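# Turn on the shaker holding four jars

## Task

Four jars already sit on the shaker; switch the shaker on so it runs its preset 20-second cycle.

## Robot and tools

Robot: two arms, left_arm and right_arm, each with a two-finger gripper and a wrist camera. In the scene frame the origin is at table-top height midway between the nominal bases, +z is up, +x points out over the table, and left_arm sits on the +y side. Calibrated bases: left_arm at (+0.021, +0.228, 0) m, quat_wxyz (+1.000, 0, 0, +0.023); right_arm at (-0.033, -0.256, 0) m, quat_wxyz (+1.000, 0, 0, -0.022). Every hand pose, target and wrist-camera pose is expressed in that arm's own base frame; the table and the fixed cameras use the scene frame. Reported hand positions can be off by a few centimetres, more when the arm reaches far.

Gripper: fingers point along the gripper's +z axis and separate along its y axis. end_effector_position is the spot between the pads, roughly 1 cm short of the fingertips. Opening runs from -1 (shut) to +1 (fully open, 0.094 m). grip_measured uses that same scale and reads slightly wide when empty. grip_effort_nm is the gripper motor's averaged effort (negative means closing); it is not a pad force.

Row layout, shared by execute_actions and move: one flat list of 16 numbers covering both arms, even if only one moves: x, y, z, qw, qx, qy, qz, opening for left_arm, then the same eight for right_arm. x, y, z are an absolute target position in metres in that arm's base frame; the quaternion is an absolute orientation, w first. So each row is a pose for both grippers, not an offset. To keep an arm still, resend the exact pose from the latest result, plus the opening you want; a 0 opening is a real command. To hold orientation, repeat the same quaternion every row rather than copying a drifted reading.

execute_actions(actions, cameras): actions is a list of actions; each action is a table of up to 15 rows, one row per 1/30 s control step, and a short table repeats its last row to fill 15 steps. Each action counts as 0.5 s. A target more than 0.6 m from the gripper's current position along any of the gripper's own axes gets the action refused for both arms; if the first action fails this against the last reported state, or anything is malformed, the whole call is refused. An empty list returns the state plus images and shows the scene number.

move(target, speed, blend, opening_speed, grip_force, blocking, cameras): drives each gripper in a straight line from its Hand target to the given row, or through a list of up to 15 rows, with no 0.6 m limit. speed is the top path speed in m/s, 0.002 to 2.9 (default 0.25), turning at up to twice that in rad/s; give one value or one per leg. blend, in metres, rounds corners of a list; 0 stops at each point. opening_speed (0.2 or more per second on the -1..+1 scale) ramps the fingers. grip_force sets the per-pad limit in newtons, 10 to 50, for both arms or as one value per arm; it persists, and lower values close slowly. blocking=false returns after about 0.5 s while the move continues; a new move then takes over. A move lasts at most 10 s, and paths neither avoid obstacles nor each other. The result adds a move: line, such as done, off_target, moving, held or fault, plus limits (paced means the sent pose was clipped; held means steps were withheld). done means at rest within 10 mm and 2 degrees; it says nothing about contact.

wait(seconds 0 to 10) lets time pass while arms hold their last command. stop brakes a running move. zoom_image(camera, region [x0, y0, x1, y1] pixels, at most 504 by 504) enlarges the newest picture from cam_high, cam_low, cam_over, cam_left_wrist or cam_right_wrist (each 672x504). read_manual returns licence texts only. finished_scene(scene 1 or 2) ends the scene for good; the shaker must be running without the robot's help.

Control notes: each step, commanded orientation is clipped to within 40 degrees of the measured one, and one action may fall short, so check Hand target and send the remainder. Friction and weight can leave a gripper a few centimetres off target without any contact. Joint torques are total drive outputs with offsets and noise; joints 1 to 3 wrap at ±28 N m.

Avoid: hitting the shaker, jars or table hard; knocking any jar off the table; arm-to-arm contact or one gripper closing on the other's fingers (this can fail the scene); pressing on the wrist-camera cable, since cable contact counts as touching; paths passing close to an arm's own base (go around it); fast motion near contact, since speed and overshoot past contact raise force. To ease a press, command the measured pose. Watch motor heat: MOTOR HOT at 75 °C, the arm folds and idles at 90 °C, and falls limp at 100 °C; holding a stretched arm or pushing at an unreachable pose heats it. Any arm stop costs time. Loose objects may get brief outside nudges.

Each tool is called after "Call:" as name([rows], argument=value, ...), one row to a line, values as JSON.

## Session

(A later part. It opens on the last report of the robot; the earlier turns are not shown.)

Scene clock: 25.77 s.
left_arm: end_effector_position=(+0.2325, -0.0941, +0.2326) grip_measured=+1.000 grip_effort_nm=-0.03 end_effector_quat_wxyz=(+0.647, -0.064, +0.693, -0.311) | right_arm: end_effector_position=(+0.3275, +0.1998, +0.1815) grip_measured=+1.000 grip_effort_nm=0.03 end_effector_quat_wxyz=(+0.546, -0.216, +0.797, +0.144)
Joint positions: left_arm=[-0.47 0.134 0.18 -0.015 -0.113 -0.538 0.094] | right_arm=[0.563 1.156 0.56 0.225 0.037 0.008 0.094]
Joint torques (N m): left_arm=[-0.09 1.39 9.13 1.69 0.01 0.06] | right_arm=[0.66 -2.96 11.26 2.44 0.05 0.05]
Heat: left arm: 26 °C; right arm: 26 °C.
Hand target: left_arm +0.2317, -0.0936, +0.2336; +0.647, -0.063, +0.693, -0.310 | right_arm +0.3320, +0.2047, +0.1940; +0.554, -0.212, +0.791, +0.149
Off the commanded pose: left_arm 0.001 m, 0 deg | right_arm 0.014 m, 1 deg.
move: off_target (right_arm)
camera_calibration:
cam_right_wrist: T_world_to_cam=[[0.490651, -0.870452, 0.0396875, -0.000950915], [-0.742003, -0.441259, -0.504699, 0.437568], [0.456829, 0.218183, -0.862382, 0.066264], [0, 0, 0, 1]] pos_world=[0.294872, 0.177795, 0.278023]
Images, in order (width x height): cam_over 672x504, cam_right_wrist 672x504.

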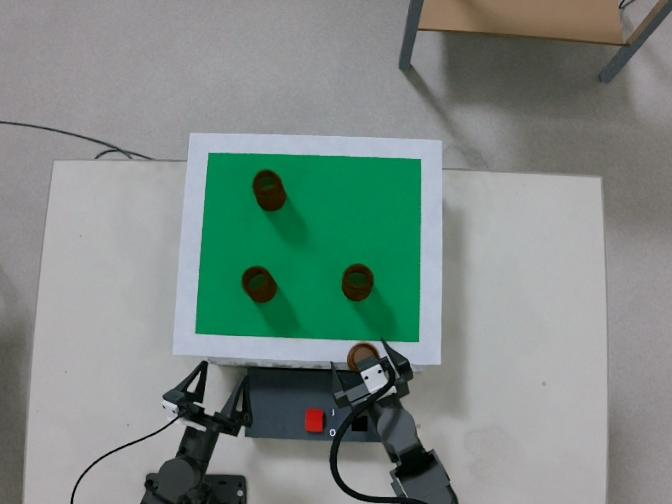

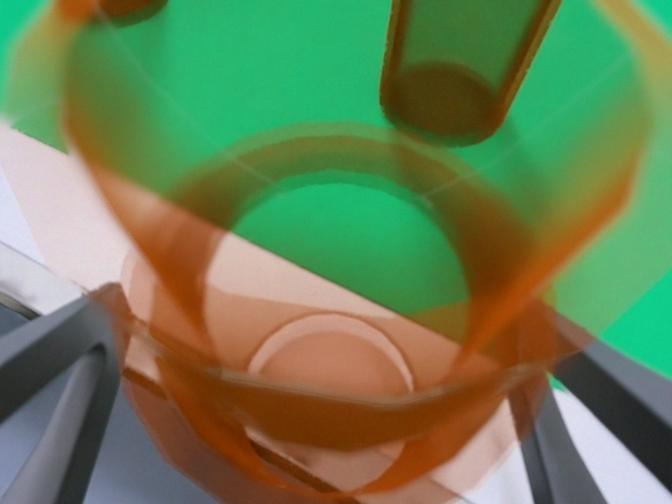

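Call:
move(target=[0.2317,-0.0936,0.2335,0.647,-0.063,0.693,-0.310,1,0.3335,0.203,0.194,0.554,-0.212,0.7912,0.1485,0.4], cameras=["cam_right_wrist","cam_over"], speed=0.05, opening_speed=0.3)

Call:
move(target=[0.2317,-0.0936,0.2335,0.647,-0.063,0.693,-0.310,1,0.3335,0.203,0.194,0.554,-0.212,0.7912,0.1485,0.28], cameras=["cam_right_wrist"], opening_speed=0.2)

Call:
move(target=[0.2317,-0.0936,0.2335,0.647,-0.063,0.693,-0.310,1,0.3335,0.203,0.194,0.554,-0.212,0.7912,0.1485,0.22], cameras=["cam_right_wrist"], opening_speed=0.2)

Scene clock: 28.93 s.
left_arm: end_effector_position=(+0.2325, -0.0941, +0.2326) grip_measured=+1.000 grip_effort_nm=-0.03 end_effector_quat_wxyz=(+0.647, -0.064, +0.693, -0.311) | right_arm: end_effector_position=(+0.3275, +0.1997, +0.1815) grip_measured=+0.402 grip_effort_nm=-0.12 end_effector_quat_wxyz=(+0.546, -0.216, +0.797, +0.144)
Joint positions: left_arm=[-0.47 0.134 0.18 -0.015 -0.113 -0.538 0.094] | right_arm=[0.563 1.156 0.56 0.225 0.038 0.008 0.066]
Joint torques (N m): left_arm=[-0.06 1.46 9.06 1.7 0.02 0.05] | right_arm=[-0.29 -3.06 11.19 2.44 -0.07 0.02]
Heat: left arm: 26 °C; right arm: 26 °C.
Hand target: left_arm +0.2317, -0.0936, +0.2336; +0.647, -0.063, +0.693, -0.310 | right_arm +0.3330, +0.2027, +0.1940; +0.554, -0.212, +0.791, +0.148
Off the commanded pose: left_arm 0.001 m, 0 deg | right_arm 0.014 m, 1 deg.
move: off_target (right_arm)
camera_calibration:
cam_right_wrist: T_world_to_cam=[[0.49032, -0.870629, 0.0398829, -0.000923446], [-0.742108, -0.44106, -0.504719, 0.437643], [0.457014, 0.217876, -0.862362, 0.0662127], [0, 0, 0, 1]] pos_world=[0.294971, 0.177797, 0.278023]
Images, in order (width x height): cam_over 672x504, cam_right_wrist 672x504.

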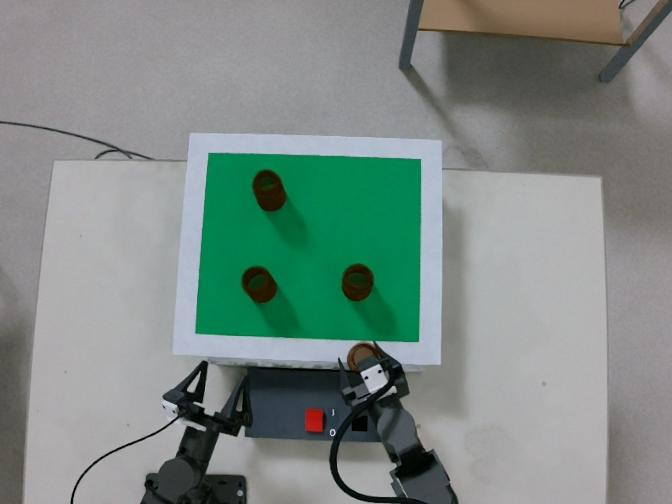

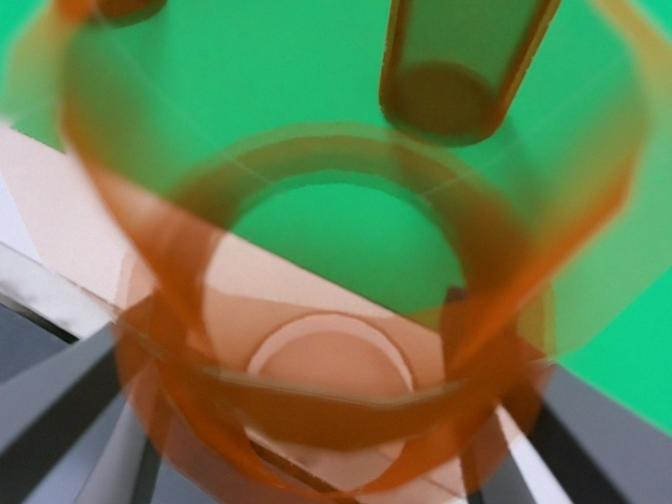

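Scene clock: 29.73 s.
left_arm: end_effector_position=(+0.2325, -0.0941, +0.2326) grip_measured=+1.000 grip_effort_nm=-0.03 end_effector_quat_wxyz=(+0.647, -0.064, +0.693, -0.311) | right_arm: end_effector_position=(+0.3275, +0.1997, +0.1815) grip_measured=+0.282 grip_effort_nm=-0.13 end_effector_quat_wxyz=(+0.546, -0.216, +0.797, +0.144)
Joint positions: left_arm=[-0.47 0.134 0.18 -0.015 -0.113 -0.538 0.094] | right_arm=[0.563 1.156 0.56 0.225 0.038 0.008 0.06]
Joint torques (N m): left_arm=[0.02 1.39 9.09 1.68 0.01 0.05] | right_arm=[-0.28 -3.06 11.19 2.44 -0.07 0.02]
Heat: left arm: 26 °C; right arm: 26 °C.
Hand target: left_arm +0.2317, -0.0936, +0.2336; +0.647, -0.063, +0.693, -0.310 | right_arm +0.3330, +0.2027, +0.1940; +0.554, -0.212, +0.791, +0.148
Off the commanded pose: left_arm 0.001 m, 0 deg | right_arm 0.014 m, 1 deg.
move: off_target (right_arm)
camera_calibration:
cam_right_wrist: T_world_to_cam=[[0.49032, -0.870629, 0.0398829, -0.000923446], [-0.742108, -0.44106, -0.504719, 0.437643], [0.457014, 0.217876, -0.862362, 0.0662127], [0, 0, 0, 1]] pos_world=[0.294971, 0.177797, 0.278023]
Images, in order (width x height): cam_right_wrist 672x504.

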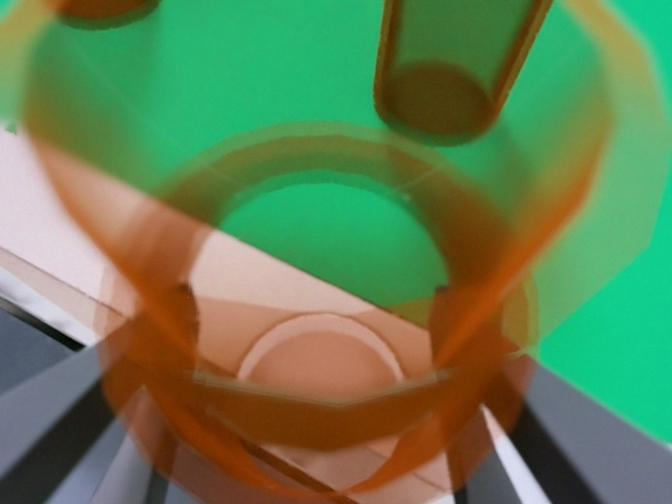

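Scene clock: 30.43 s.
left_arm: end_effector_position=(+0.2325, -0.0941, +0.2326) grip_measured=+1.000 grip_effort_nm=-0.03 end_effector_quat_wxyz=(+0.647, -0.064, +0.693, -0.311) | right_arm: end_effector_position=(+0.3275, +0.1997, +0.1815) grip_measured=+0.222 grip_effort_nm=-0.13 end_effector_quat_wxyz=(+0.546, -0.216, +0.797, +0.144)
Joint positions: left_arm=[-0.47 0.134 0.18 -0.015 -0.113 -0.538 0.094] | right_arm=[0.563 1.156 0.56 0.225 0.038 0.008 0.057]
Joint torques (N m): left_arm=[0.01 1.43 9.22 1.71 0.02 0.05] | right_arm=[-0.28 -3.04 11.19 2.44 -0.06 0.02]
Heat: left arm: 27 °C; right arm: 26 °C.
Hand target: left_arm +0.2317, -0.0936, +0.2336; +0.647, -0.063, +0.693, -0.310 | right_arm +0.3330, +0.2027, +0.1940; +0.554, -0.212, +0.791, +0.148
Off the commanded pose: left_arm 0.001 m, 0 deg | right_arm 0.014 m, 1 deg.
move: off_target (right_arm)
camera_calibration:
cam_right_wrist: T_world_to_cam=[[0.49032, -0.870629, 0.0398829, -0.000923446], [-0.742108, -0.44106, -0.504719, 0.437643], [0.457014, 0.217876, -0.862362, 0.0662127], [0, 0, 0, 1]] pos_world=[0.294971, 0.177797, 0.278023]
Images, in order (width x height): cam_right_wrist 672x504.

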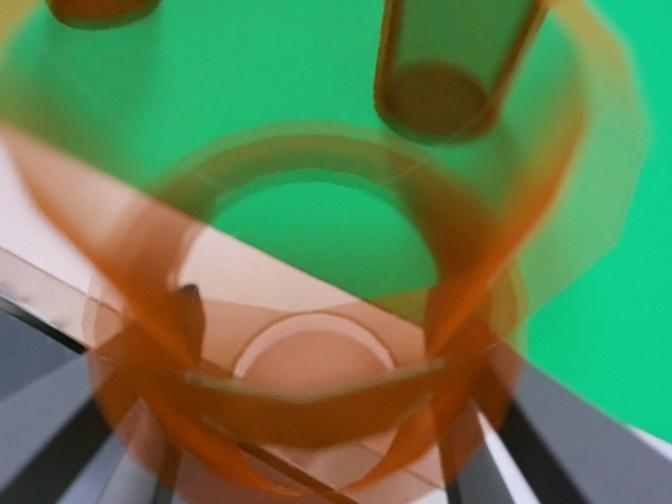

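Call:
move(target=[0.2317,-0.0936,0.2335,0.647,-0.063,0.693,-0.310,1,0.3335,0.203,0.194,0.554,-0.212,0.7912,0.1485,0.12], cameras=["cam_right_wrist"], opening_speed=0.2, grip_force=25)

Call:
move(target=[0.2317,-0.0936,0.2335,0.647,-0.063,0.693,-0.310,1,0.3335,0.203,0.194,0.554,-0.212,0.7912,0.1485,0.04], cameras=["cam_right_wrist"], opening_speed=0.2)

Scene clock: 31.77 s.
left_arm: end_effector_position=(+0.2325, -0.0941, +0.2326) grip_measured=+1.000 grip_effort_nm=-0.03 end_effector_quat_wxyz=(+0.647, -0.064, +0.693, -0.311) | right_arm: end_effector_position=(+0.3275, +0.1997, +0.1815) grip_measured=+0.175 grip_effort_nm=-0.57 end_effector_quat_wxyz=(+0.546, -0.216, +0.797, +0.144)
Joint positions: left_arm=[-0.47 0.134 0.18 -0.015 -0.113 -0.538 0.094] | right_arm=[0.563 1.156 0.56 0.225 0.038 0.008 0.055]
Joint torques (N m): left_arm=[-0.06 1.48 9.07 1.7 0 0.04] | right_arm=[-0.27 -3.06 11.19 2.44 -0.06 0.02]
Heat: left arm: 27 °C; right arm: 27 °C.
Hand target: left_arm +0.2317, -0.0936, +0.2336; +0.647, -0.063, +0.693, -0.310 | right_arm +0.3330, +0.2027, +0.1940; +0.554, -0.212, +0.791, +0.148
Off the commanded pose: left_arm 0.001 m, 0 deg | right_arm 0.014 m, 1 deg.
grip_force (N): 25, 25
move: off_target (right_arm)
camera_calibration:
cam_right_wrist: T_world_to_cam=[[0.49032, -0.870629, 0.0398829, -0.000923446], [-0.742108, -0.44106, -0.504719, 0.437643], [0.457014, 0.217876, -0.862362, 0.0662127], [0, 0, 0, 1]] pos_world=[0.294971, 0.177797, 0.278023]
Images, in order (width x height): cam_right_wrist 672x504.

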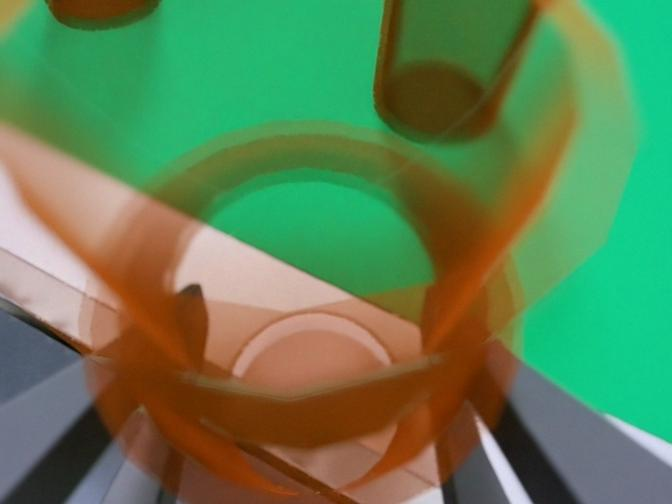

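Scene clock: 32.47 s.
left_arm: end_effector_position=(+0.2325, -0.0941, +0.2326) grip_measured=+1.000 grip_effort_nm=-0.03 end_effector_quat_wxyz=(+0.647, -0.064, +0.693, -0.311) | right_arm: end_effector_position=(+0.3275, +0.1997, +0.1815) grip_measured=+0.175 grip_effort_nm=-0.57 end_effector_quat_wxyz=(+0.546, -0.216, +0.797, +0.144)
Joint positions: left_arm=[-0.47 0.134 0.18 -0.015 -0.113 -0.538 0.094] | right_arm=[0.563 1.156 0.56 0.225 0.038 0.008 0.055]
Joint torques (N m): left_arm=[0.02 1.37 9.07 1.69 0.02 0.07] | right_arm=[-0.29 -3.06 11.19 2.44 -0.06 0.02]
Heat: left arm: 27 °C; right arm: 27 °C.
Hand target: left_arm +0.2317, -0.0936, +0.2336; +0.647, -0.063, +0.693, -0.310 | right_arm +0.3330, +0.2027, +0.1940; +0.554, -0.212, +0.791, +0.148
Off the commanded pose: left_arm 0.001 m, 0 deg | right_arm 0.014 m, 1 deg.
grip_force (N): 25, 25
move: off_target (right_arm)
camera_calibration:
cam_right_wrist: T_world_to_cam=[[0.49032, -0.870629, 0.0398829, -0.000923446], [-0.742108, -0.44106, -0.504719, 0.437643], [0.457014, 0.217876, -0.862362, 0.0662127], [0, 0, 0, 1]] pos_world=[0.294971, 0.177797, 0.278023]
Images, in order (width x height): cam_right_wrist 672x504.

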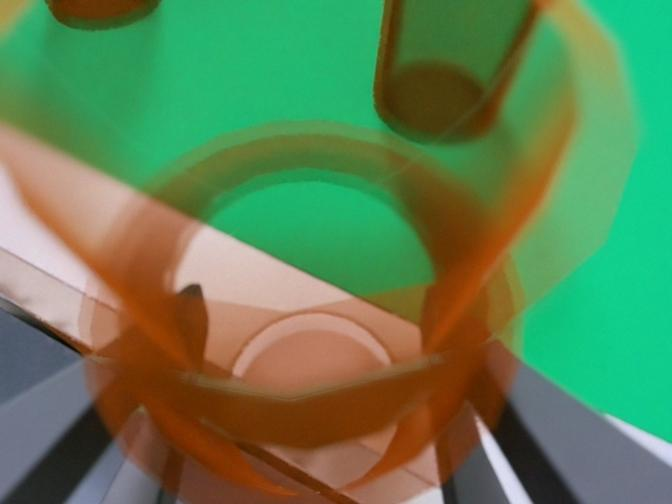

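Call:
move(target=[0.2317,-0.0936,0.2335,0.647,-0.063,0.693,-0.310,1,0.3305,0.203,0.225,0.546,-0.216,0.797,0.144,0.04], cameras=["cam_right_wrist","cam_over","cam_low","cam_high"], speed=0.06)

Scene clock: 34.20 s.
left_arm: end_effector_position=(+0.2325, -0.0941, +0.2326) grip_measured=+1.000 grip_effort_nm=-0.03 end_effector_quat_wxyz=(+0.647, -0.064, +0.693, -0.311) | right_arm: end_effector_position=(+0.3253, +0.1982, +0.1929) grip_measured=+0.175 grip_effort_nm=-0.57 end_effector_quat_wxyz=(+0.513, -0.222, +0.818, +0.134)
Joint positions: left_arm=[-0.47 0.134 0.18 -0.015 -0.113 -0.538 0.094] | right_arm=[0.563 1.139 0.675 0.012 0.038 0.008 0.055]
Joint torques (N m): left_arm=[-0.05 1.37 9.06 1.69 0.02 0.06] | right_arm=[0.46 -5.97 11.92 2.65 0.02 -0.01]
Heat: left arm: 27 °C; right arm: 27 °C.
Hand target: left_arm +0.2317, -0.0936, +0.2336; +0.647, -0.063, +0.693, -0.310 | right_arm +0.3293, +0.2022, +0.2248; +0.546, -0.216, +0.797, +0.144
Off the commanded pose: left_arm 0.001 m, 0 deg | right_arm 0.033 m, 5 deg.
grip_force (N): 25, 25
move: off_target (right_arm)
camera_calibration:
cam_right_wrist: T_world_to_cam=[[0.492925, -0.868963, 0.0439094, -0.00349623], [-0.774582, -0.461254, -0.432744, 0.44165], [0.396292, 0.179299, -0.900447, 0.112101], [0, 0, 0, 1]] pos_world=[0.299393, 0.180575, 0.292216]
Images, in order (width x height): cam_high 672x504, cam_low 672x504, cam_over 672x504, cam_right_wrist 672x504.

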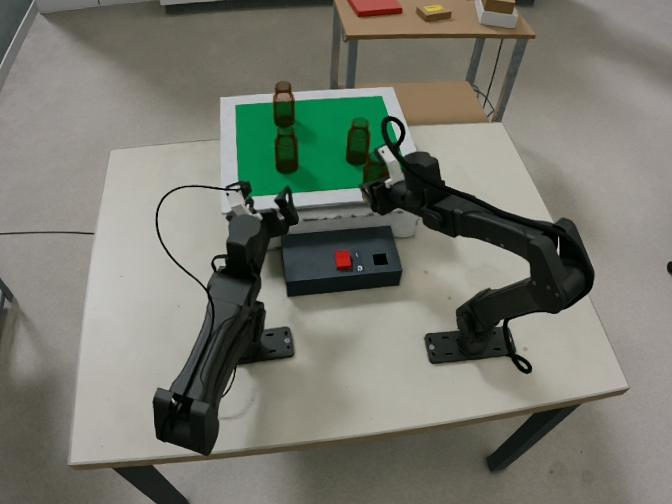

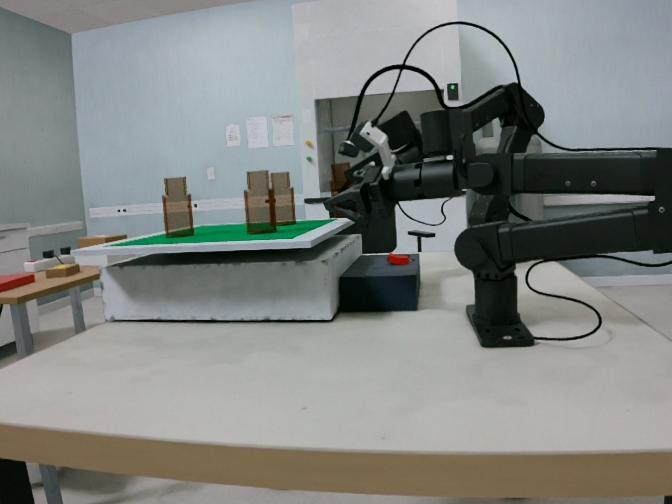

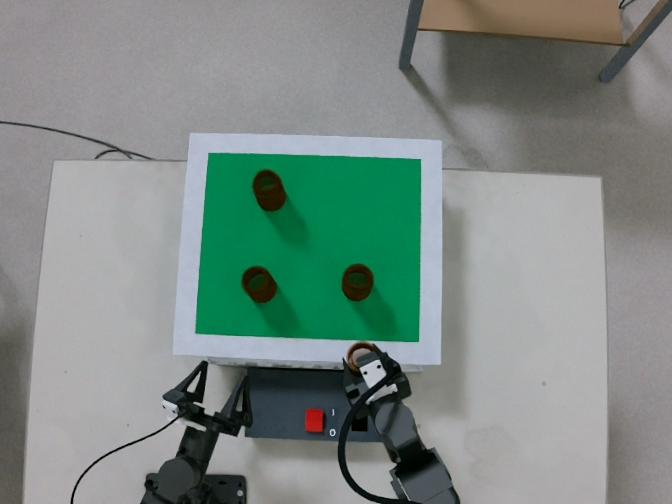

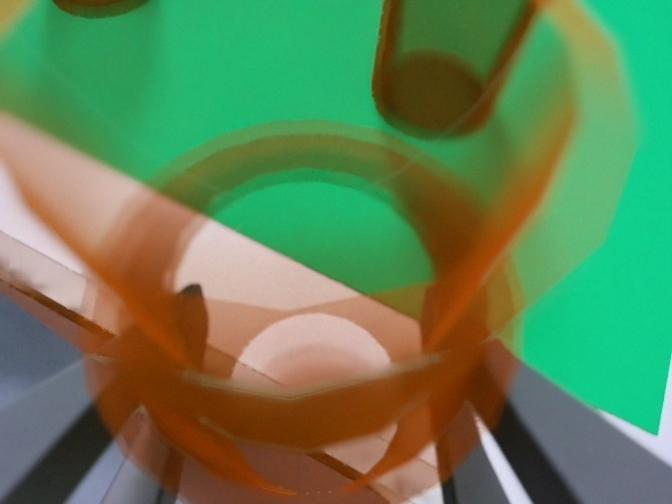

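Call:
move([
  [0.2317,-0.0936,0.2335,0.647,-0.063,0.693,-0.310,1,0.335,0.203,0.245,0.588,-0.2053,0.7663,0.1576,0.04],
  [0.2317,-0.0936,0.2335,0.647,-0.063,0.693,-0.310,1,0.395,0.150,0.245,0.588,-0.2053,0.7663,0.1576,0.04],
], cameras=["cam_right_wrist","cam_over","cam_low","cam_high"], speed=0.08)

Scene clock: 38.73 s.
left_arm: end_effector_position=(+0.2325, -0.0941, +0.2326) grip_measured=+1.000 grip_effort_nm=-0.03 end_effector_quat_wxyz=(+0.647, -0.064, +0.693, -0.311) | right_arm: end_effector_position=(+0.3827, +0.1464, +0.2122) grip_measured=+0.175 grip_effort_nm=-0.57 end_effector_quat_wxyz=(+0.550, -0.200, +0.795, +0.156)
Joint positions: left_arm=[-0.47 0.134 0.18 -0.015 -0.113 -0.538 0.094] | right_arm=[0.252 1.246 0.728 0.154 -0.253 -0.065 0.055]
Joint torques (N m): left_arm=[-0.06 1.46 9.14 1.7 0 0.07] | right_arm=[-0.49 -4.68 12.36 3.07 -0.22 -0.13]
Heat: left arm: 27 °C; right arm: 28 °C.
Hand target: left_arm +0.2317, -0.0936, +0.2336; +0.647, -0.063, +0.693, -0.310 | right_arm +0.3924, +0.1491, +0.2450; +0.588, -0.206, +0.766, +0.157
Off the commanded pose: left_arm 0.001 m, 0 deg | right_arm 0.035 m, 5 deg.
grip_force (N): 25, 25
move: off_target (right_arm)
camera_calibration:
cam_right_wrist: T_world_to_cam=[[0.479408, -0.877574, 0.00566764, -0.0631734], [-0.748109, -0.412043, -0.520148, 0.471859], [0.458804, 0.245124, -0.854057, 0.0726634], [0, 0, 0, 1]] pos_world=[0.349949, 0.121175, 0.307853]
Images, in order (width x height): cam_high 672x504, cam_low 672x504, cam_over 672x504, cam_right_wrist 672x504.

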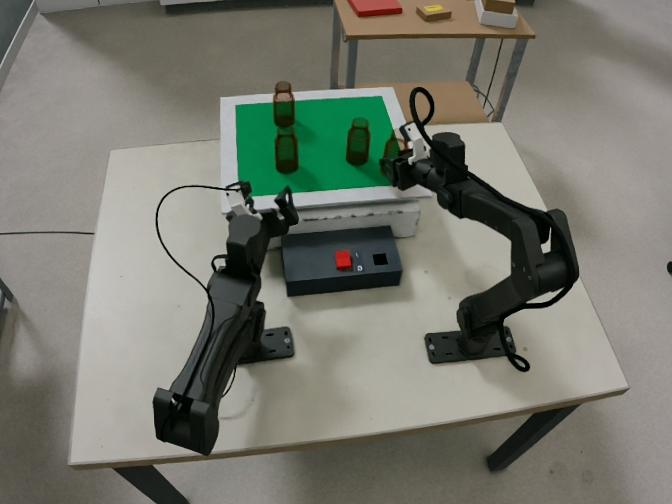

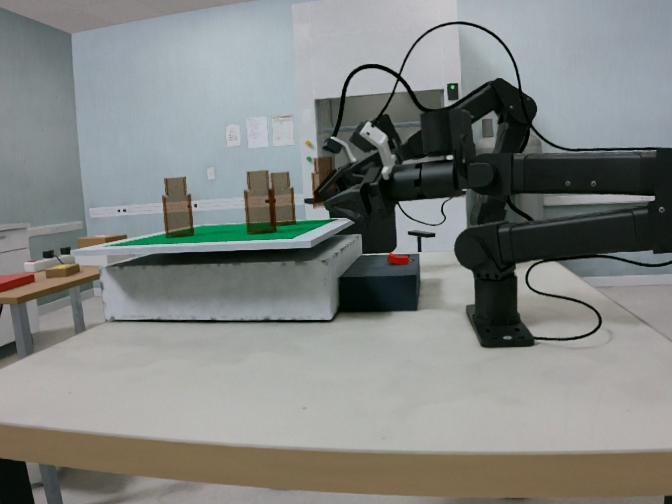

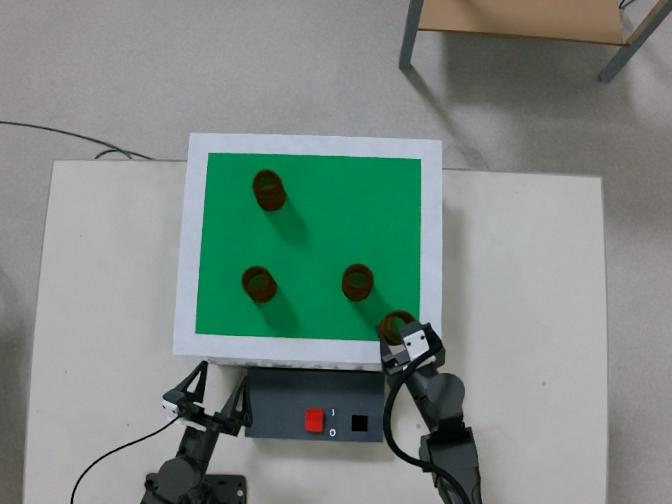

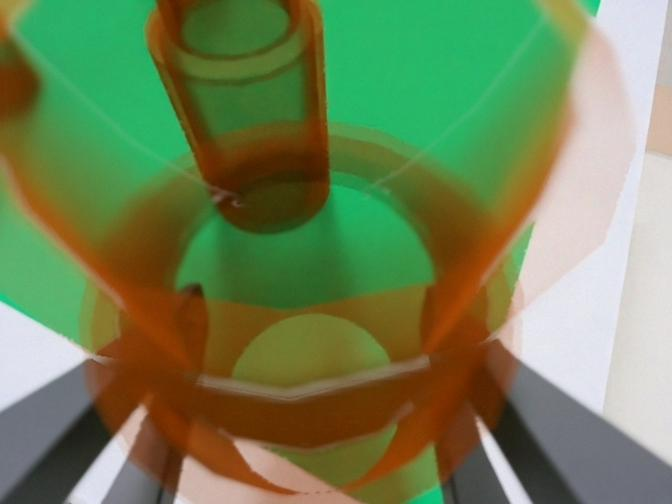

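Call:
move([
  [0.2317,-0.0936,0.2335,0.647,-0.063,0.693,-0.310,1,0.409,0.160,0.245,0.588,-0.2053,0.7663,0.1576,0.04],
  [0.2317,-0.0936,0.2335,0.647,-0.063,0.693,-0.310,1,0.409,0.160,0.222,0.588,-0.2053,0.7663,0.1576,0.04],
], cameras=["cam_right_wrist","cam_over","cam_low","cam_high"], speed=0.05)

Scene clock: 41.70 s.
left_arm: end_effector_position=(+0.2325, -0.0941, +0.2326) grip_measured=+1.000 grip_effort_nm=-0.03 end_effector_quat_wxyz=(+0.647, -0.064, +0.693, -0.311) | right_arm: end_effector_position=(+0.4090, +0.1567, +0.2199) grip_measured=+0.175 grip_effort_nm=-0.57 end_effector_quat_wxyz=(+0.577, -0.202, +0.776, +0.156)
Joint positions: left_arm=[-0.47 0.134 0.18 -0.015 -0.113 -0.538 0.094] | right_arm=[0.264 1.355 0.775 0.281 -0.245 -0.065 0.055]
Joint torques (N m): left_arm=[-0.1 1.4 9.07 1.69 -0.01 0.05] | right_arm=[0.75 -5.61 6.45 3.11 -0.07 -0.05]
Heat: left arm: 27 °C; right arm: 29 °C.
Hand target: left_arm +0.2317, -0.0936, +0.2336; +0.647, -0.063, +0.693, -0.310 | right_arm +0.4088, +0.1600, +0.2221; +0.587, -0.206, +0.767, +0.158
Off the commanded pose: left_arm 0.001 m, 0 deg | right_arm 0.004 m, 2 deg.
grip_force (N): 25, 25
move: done
camera_calibration:
cam_right_wrist: T_world_to_cam=[[0.481489, -0.876127, 0.0238509, -0.0718068], [-0.712109, -0.406925, -0.572112, 0.495615], [0.510949, 0.258481, -0.819828, 0.0337436], [0, 0, 0, 1]] pos_world=[0.370265, 0.130044, 0.312924]
Images, in order (width x height): cam_high 672x504, cam_low 672x504, cam_over 672x504, cam_right_wrist 672x504.

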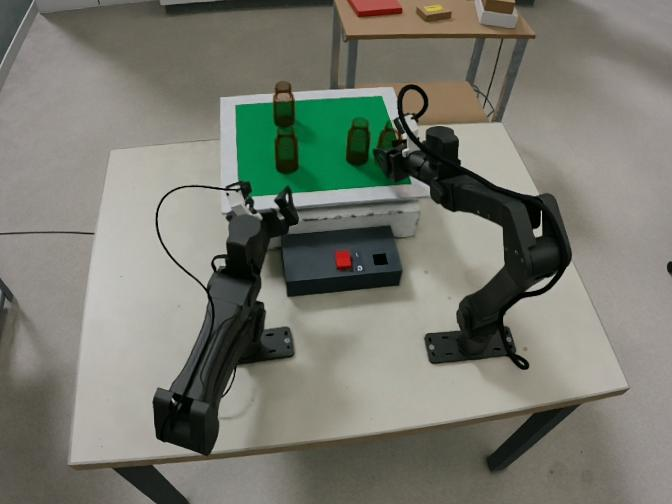

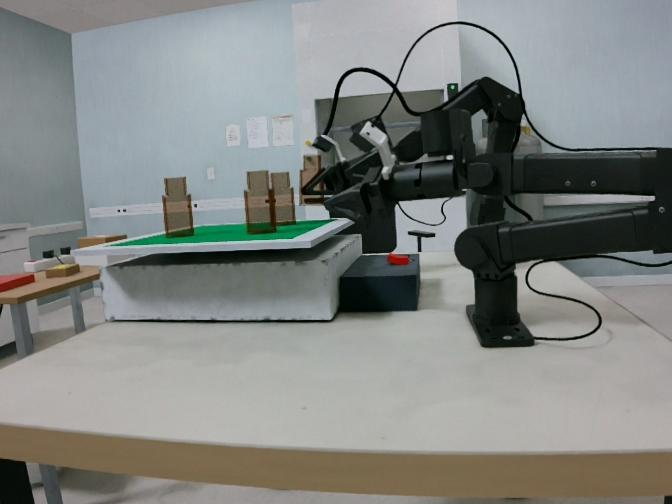

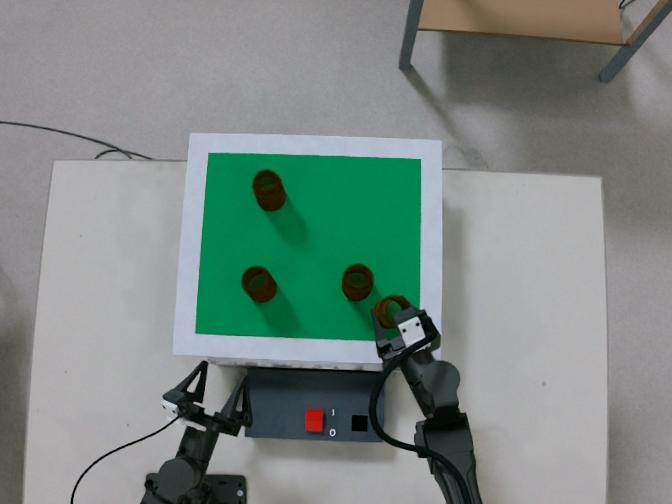

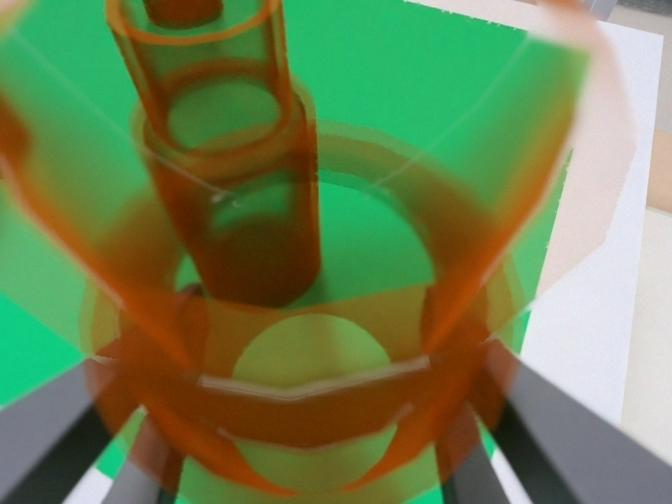

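Call:
move([
  [0.2317,-0.0936,0.2335,0.647,-0.063,0.693,-0.310,1,0.399,0.155,0.215,0.556,-0.211,0.79,0.148,0.04],
  [0.2317,-0.0936,0.2335,0.647,-0.063,0.693,-0.310,1,0.399,0.155,0.196,0.554,-0.212,0.791,0.148,0.04],
], cameras=["cam_right_wrist","cam_over","cam_low"], speed=0.04)

Scene clock: 44.90 s.
left_arm: end_effector_position=(+0.2325, -0.0941, +0.2326) grip_measured=+1.000 grip_effort_nm=-0.03 end_effector_quat_wxyz=(+0.647, -0.064, +0.693, -0.311) | right_arm: end_effector_position=(+0.3985, +0.1526, +0.1925) grip_measured=+0.175 grip_effort_nm=-0.57 end_effector_quat_wxyz=(+0.540, -0.206, +0.802, +0.149)
Joint positions: left_arm=[-0.47 0.134 0.18 -0.015 -0.113 -0.538 0.094] | right_arm=[0.264 1.348 0.745 0.21 -0.238 -0.081 0.055]
Joint torques (N m): left_arm=[0.02 1.42 9.17 1.69 0 0.05] | right_arm=[0.43 -5.79 6.37 3.03 -0.11 -0.12]
Heat: left arm: 27 °C; right arm: 29 °C.
Hand target: left_arm +0.2317, -0.0936, +0.2336; +0.647, -0.063, +0.693, -0.310 | right_arm +0.3988, +0.1550, +0.1961; +0.554, -0.212, +0.792, +0.148
Off the commanded pose: left_arm 0.001 m, 0 deg | right_arm 0.004 m, 2 deg.
grip_force (N): 25, 25
move: done
camera_calibration:
cam_right_wrist: T_world_to_cam=[[0.481761, -0.876097, 0.018962, -0.0689375], [-0.756549, -0.426747, -0.495501, 0.476826], [0.442199, 0.224367, -0.868401, 0.0596331], [0, 0, 0, 1]] pos_world=[0.367584, 0.129708, 0.28936]
Images, in order (width x height): cam_low 672x504, cam_over 672x504, cam_right_wrist 672x504.

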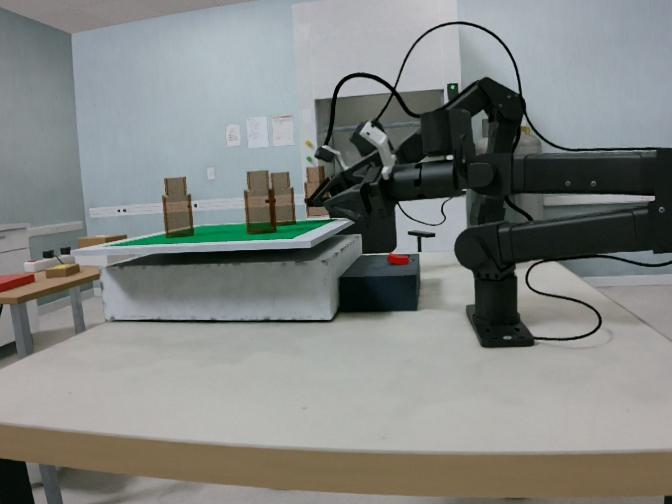

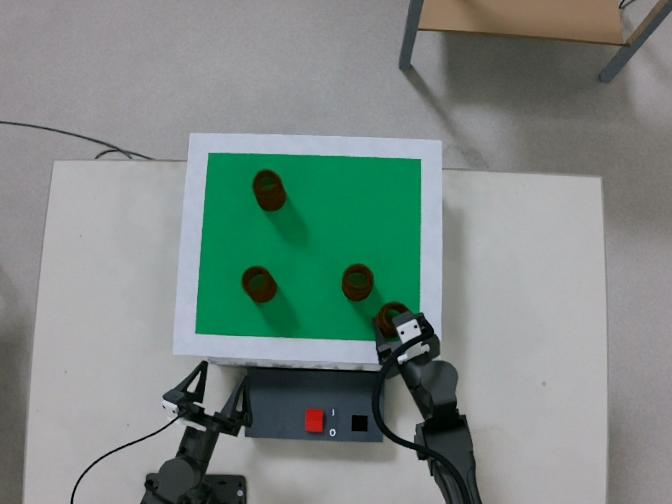

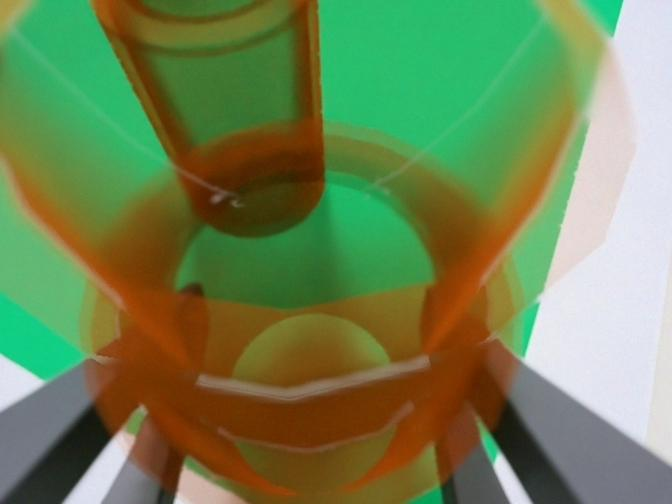

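Call:
move([
  [0.2317,-0.0936,0.2335,0.647,-0.063,0.693,-0.310,1,0.406,0.158,0.196,0.562,-0.209,0.786,0.148,0.04],
  [0.2317,-0.0936,0.2335,0.647,-0.063,0.693,-0.310,1,0.406,0.158,0.186,0.562,-0.209,0.786,0.148,0.04],
], cameras=["cam_right_wrist","cam_over","cam_low"], speed=0.03)

Call:
zoom_image(camera="cam_low", region=[240, 130, 400, 260])

Call:
zoom_image(camera="cam_over", region=[320, 250, 460, 380])

Scene clock: 47.47 s.
left_arm: end_effector_position=(+0.2325, -0.0941, +0.2326) grip_measured=+1.000 grip_effort_nm=-0.03 end_effector_quat_wxyz=(+0.647, -0.064, +0.693, -0.311) | right_arm: end_effector_position=(+0.4062, +0.1544, +0.1847) grip_measured=+0.175 grip_effort_nm=-0.57 end_effector_quat_wxyz=(+0.551, -0.205, +0.795, +0.146)
Joint positions: left_arm=[-0.47 0.134 0.18 -0.015 -0.113 -0.538 0.094] | right_arm=[0.266 1.395 0.723 0.305 -0.231 -0.081 0.055]
Joint torques (N m): left_arm=[-0.09 1.43 9.11 1.68 0.03 0.02] | right_arm=[0.77 -5.74 6.13 3.03 -0.09 -0.05]
Heat: left arm: 27 °C; right arm: 29 °C.
Hand target: left_arm +0.2317, -0.0936, +0.2336; +0.647, -0.063, +0.693, -0.310 | right_arm +0.4059, +0.1579, +0.1862; +0.562, -0.209, +0.787, +0.148
Off the commanded pose: left_arm 0.001 m, 0 deg | right_arm 0.004 m, 2 deg.
grip_force (N): 25, 25
move: done
camera_calibration:
cam_right_wrist: T_world_to_cam=[[0.477319, -0.878294, 0.0276699, -0.0704333], [-0.74537, -0.421355, -0.516608, 0.47811], [0.465393, 0.225962, -0.855775, 0.037074], [0, 0, 0, 1]] pos_world=[0.372734, 0.131215, 0.280671]
Images, in order (width x height): cam_low 672x504, cam_over 672x504, cam_right_wrist 672x504.

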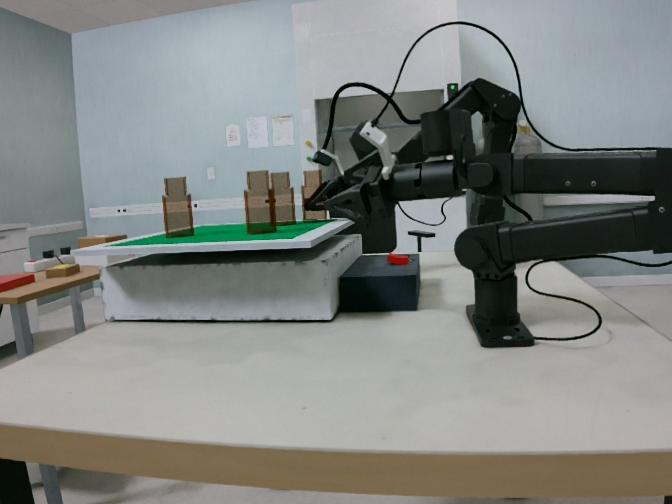

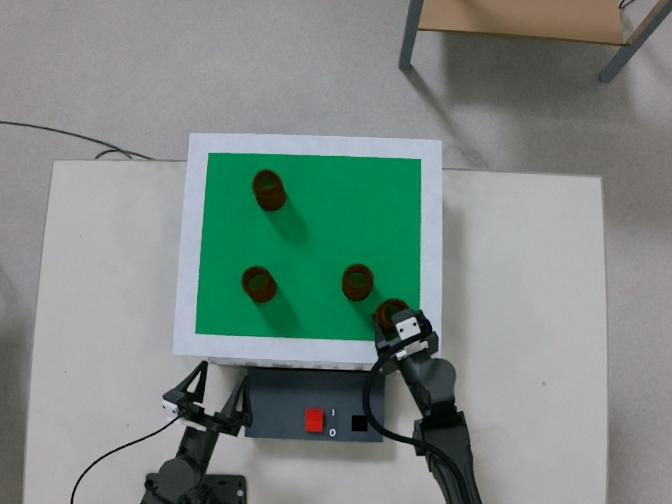

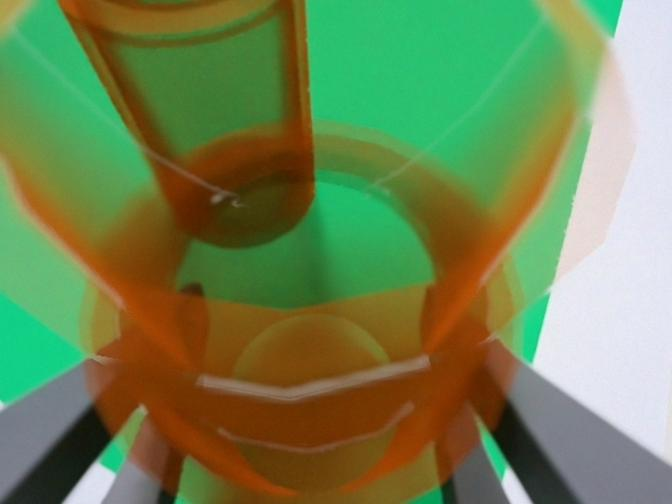

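Scaled by 3.150 from the camera's 672x504 image, which has a finer 960x720 frame.

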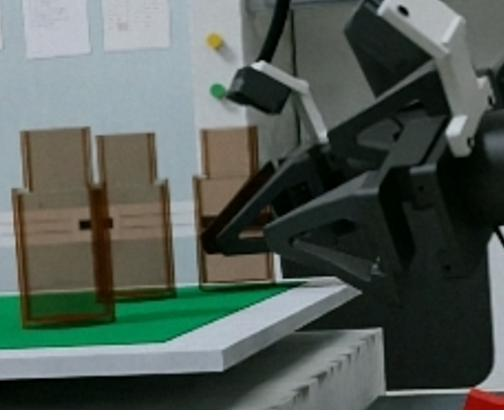

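Scaled by 3.600 from the camera's 672x504 image, which has a finer 960x720 frame.

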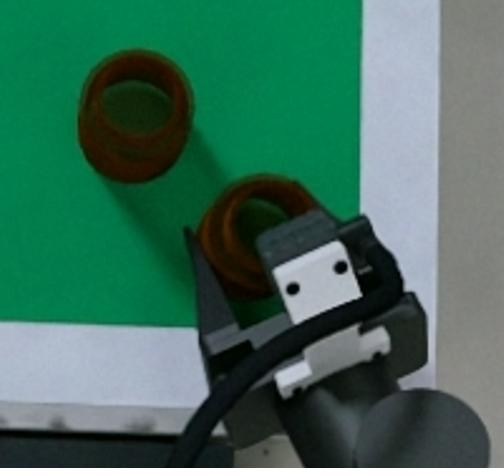

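Call:
move(target=[0.2317,-0.0936,0.2335,0.647,-0.063,0.693,-0.310,1,0.406,0.158,0.182,0.560,-0.209,0.788,0.148,0.04], speed=0.02)

Call:
move(target=[0.2317,-0.0936,0.2335,0.647,-0.063,0.693,-0.310,1,0.406,0.158,0.178,0.558,-0.209,0.789,0.148,0.04], cameras=["cam_right_wrist","cam_over"], speed=0.02)

Scene clock: 48.80 s.
left_arm: end_effector_position=(+0.2325, -0.0941, +0.2326) grip_measured=+1.000 grip_effort_nm=-0.03 end_effector_quat_wxyz=(+0.647, -0.064, +0.693, -0.311) | right_arm: end_effector_position=(+0.4075, +0.1547, +0.1842) grip_measured=+0.175 grip_effort_nm=-0.57 end_effector_quat_wxyz=(+0.553, -0.205, +0.794, +0.146)
Joint positions: left_arm=[-0.47 0.134 0.18 -0.015 -0.113 -0.538 0.094] | right_arm=[0.266 1.402 0.723 0.315 -0.23 -0.081 0.055]
Joint torques (N m): left_arm=[-0.1 1.46 9.1 1.68 0.03 0.06] | right_arm=[0.79 -5.74 5.6 3.04 -0.08 -0.05]
Heat: left arm: 27 °C; right arm: 30 °C.
Hand target: left_arm +0.2317, -0.0936, +0.2336; +0.647, -0.063, +0.693, -0.310 | right_arm +0.4059, +0.1579, +0.1822; +0.560, -0.209, +0.788, +0.148
Off the commanded pose: left_arm 0.001 m, 0 deg | right_arm 0.004 m, 1 deg.
grip_force (N): 25, 25
move: done

Scene clock: 49.63 s.
left_arm: end_effector_position=(+0.2325, -0.0941, +0.2326) grip_measured=+1.000 grip_effort_nm=-0.03 end_effector_quat_wxyz=(+0.647, -0.064, +0.693, -0.311) | right_arm: end_effector_position=(+0.4079, +0.1548, +0.1841) grip_measured=+0.175 grip_effort_nm=-0.57 end_effector_quat_wxyz=(+0.557, -0.205, +0.791, +0.146)
Joint positions: left_arm=[-0.47 0.134 0.18 -0.015 -0.113 -0.538 0.094] | right_arm=[0.266 1.405 0.713 0.34 -0.23 -0.081 0.055]
Joint torques (N m): left_arm=[-0.09 1.42 9.18 1.66 0.01 0.06] | right_arm=[0.77 -5.31 5.82 2.88 -0.08 -0.05]
Heat: left arm: 27 °C; right arm: 30 °C.
Hand target: left_arm +0.2317, -0.0936, +0.2336; +0.647, -0.063, +0.693, -0.310 | right_arm +0.4059, +0.1578, +0.1782; +0.558, -0.209, +0.789, +0.148
Off the commanded pose: left_arm 0.001 m, 0 deg | right_arm 0.007 m, 1 deg.
grip_force (N): 25, 25
move: done
camera_calibration:
cam_right_wrist: T_world_to_cam=[[0.476567, -0.878587, 0.0311364, -0.0710971], [-0.73803, -0.419068, -0.528861, 0.478095], [0.477698, 0.229058, -0.848137, 0.0287209], [0, 0, 0, 1]] pos_world=[0.373011, 0.131311, 0.279418]
Images, in order (width x height): cam_over 672x504, cam_right_wrist 672x504.

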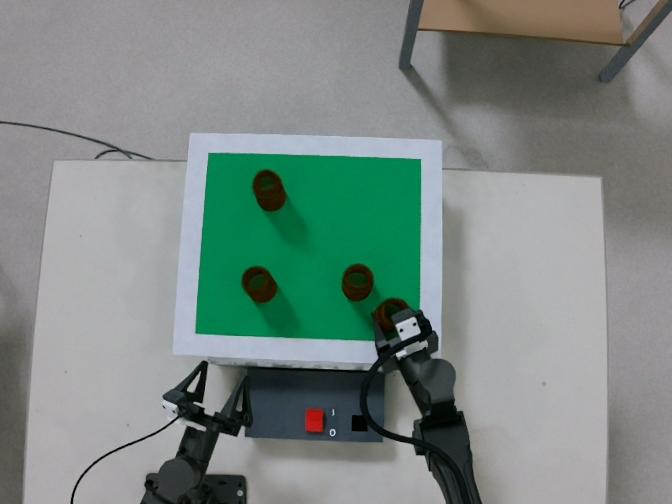

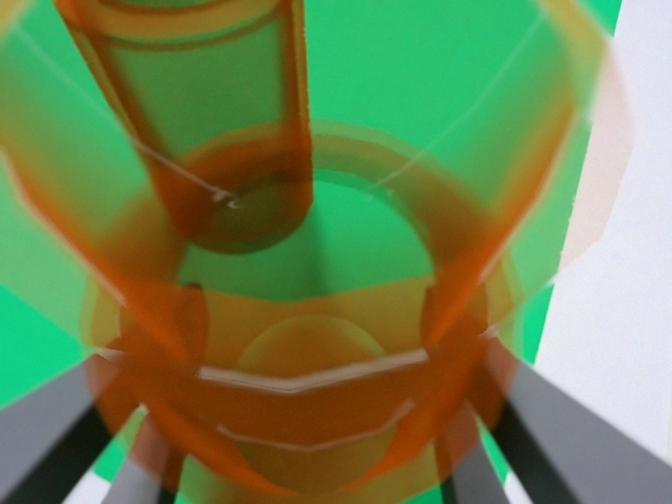

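Call:
move(target=[0.2317,-0.0936,0.2335,0.647,-0.063,0.693,-0.310,1,0.406,0.158,0.179,0.558,-0.209,0.789,0.148,0.45], cameras=["cam_right_wrist","cam_over","cam_low"], opening_speed=0.25, speed=0.02)

Call:
zoom_image(camera="cam_low", region=[240, 130, 400, 260])

Scene clock: 52.13 s.
left_arm: end_effector_position=(+0.2325, -0.0941, +0.2326) grip_measured=+1.000 grip_effort_nm=-0.03 end_effector_quat_wxyz=(+0.647, -0.064, +0.693, -0.311) | right_arm: end_effector_position=(+0.4092, +0.1551, +0.1877) grip_measured=+0.448 grip_effort_nm=0.13 end_effector_quat_wxyz=(+0.564, -0.205, +0.786, +0.146)
Joint positions: left_arm=[-0.47 0.134 0.18 -0.015 -0.113 -0.538 0.094] | right_arm=[0.266 1.405 0.713 0.356 -0.23 -0.081 0.068]
Joint torques (N m): left_arm=[-0.03 1.4 9.25 1.69 0.02 0.05] | right_arm=[0.77 -5.48 6.02 2.66 -0.08 -0.05]
Heat: left arm: 27 °C; right arm: 30 °C.
Hand target: left_arm +0.2317, -0.0936, +0.2336; +0.647, -0.063, +0.693, -0.310 | right_arm +0.4059, +0.1578, +0.1790; +0.558, -0.209, +0.789, +0.148
Off the commanded pose: left_arm 0.001 m, 0 deg | right_arm 0.010 m, 1 deg.
grip_force (N): 25, 25
move: done
camera_calibration:
cam_right_wrist: T_world_to_cam=[[0.476006, -0.878753, 0.034803, -0.07198], [-0.729778, -0.416773, -0.541963, 0.479764], [0.490756, 0.232579, -0.839682, 0.0236299], [0, 0, 0, 1]] pos_world=[0.372788, 0.131204, 0.282361]
Images, in order (width x height): cam_low 672x504, cam_over 672x504, cam_right_wrist 672x504.

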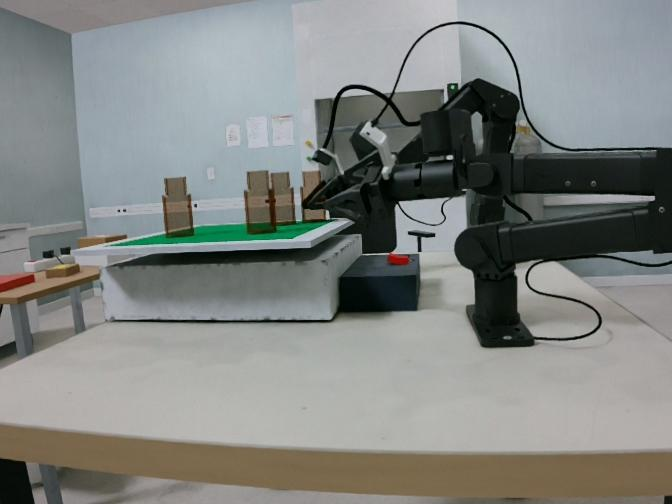

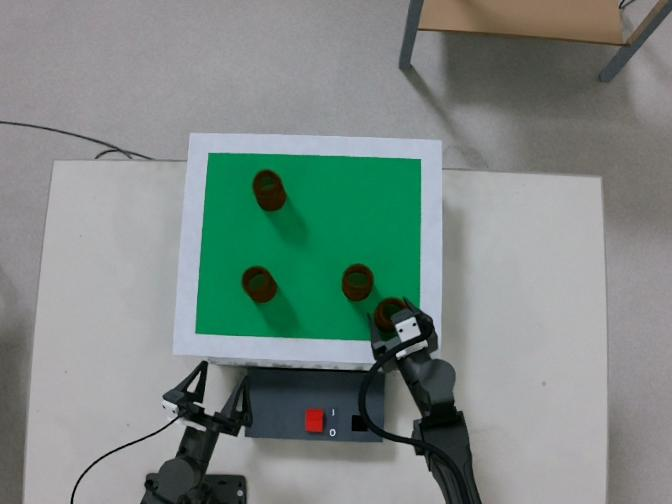

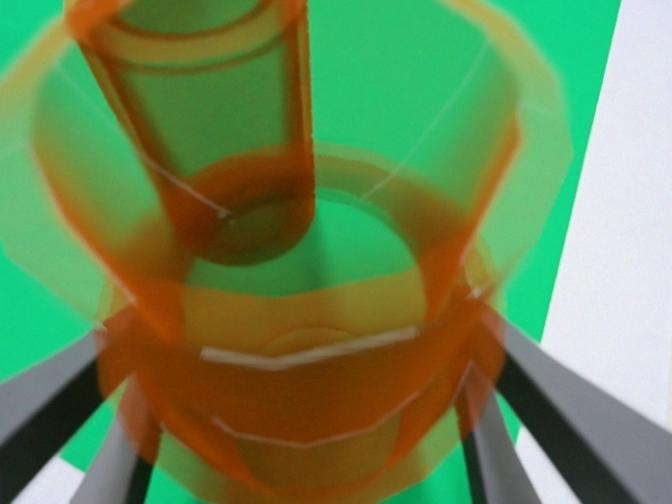

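Scaled by 3.150 from the camera's 672x504 image, which has a finer 960x720 frame.

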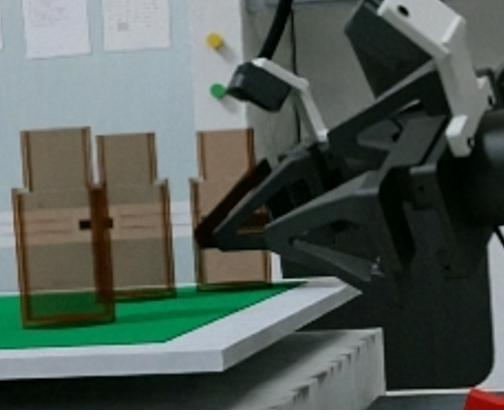

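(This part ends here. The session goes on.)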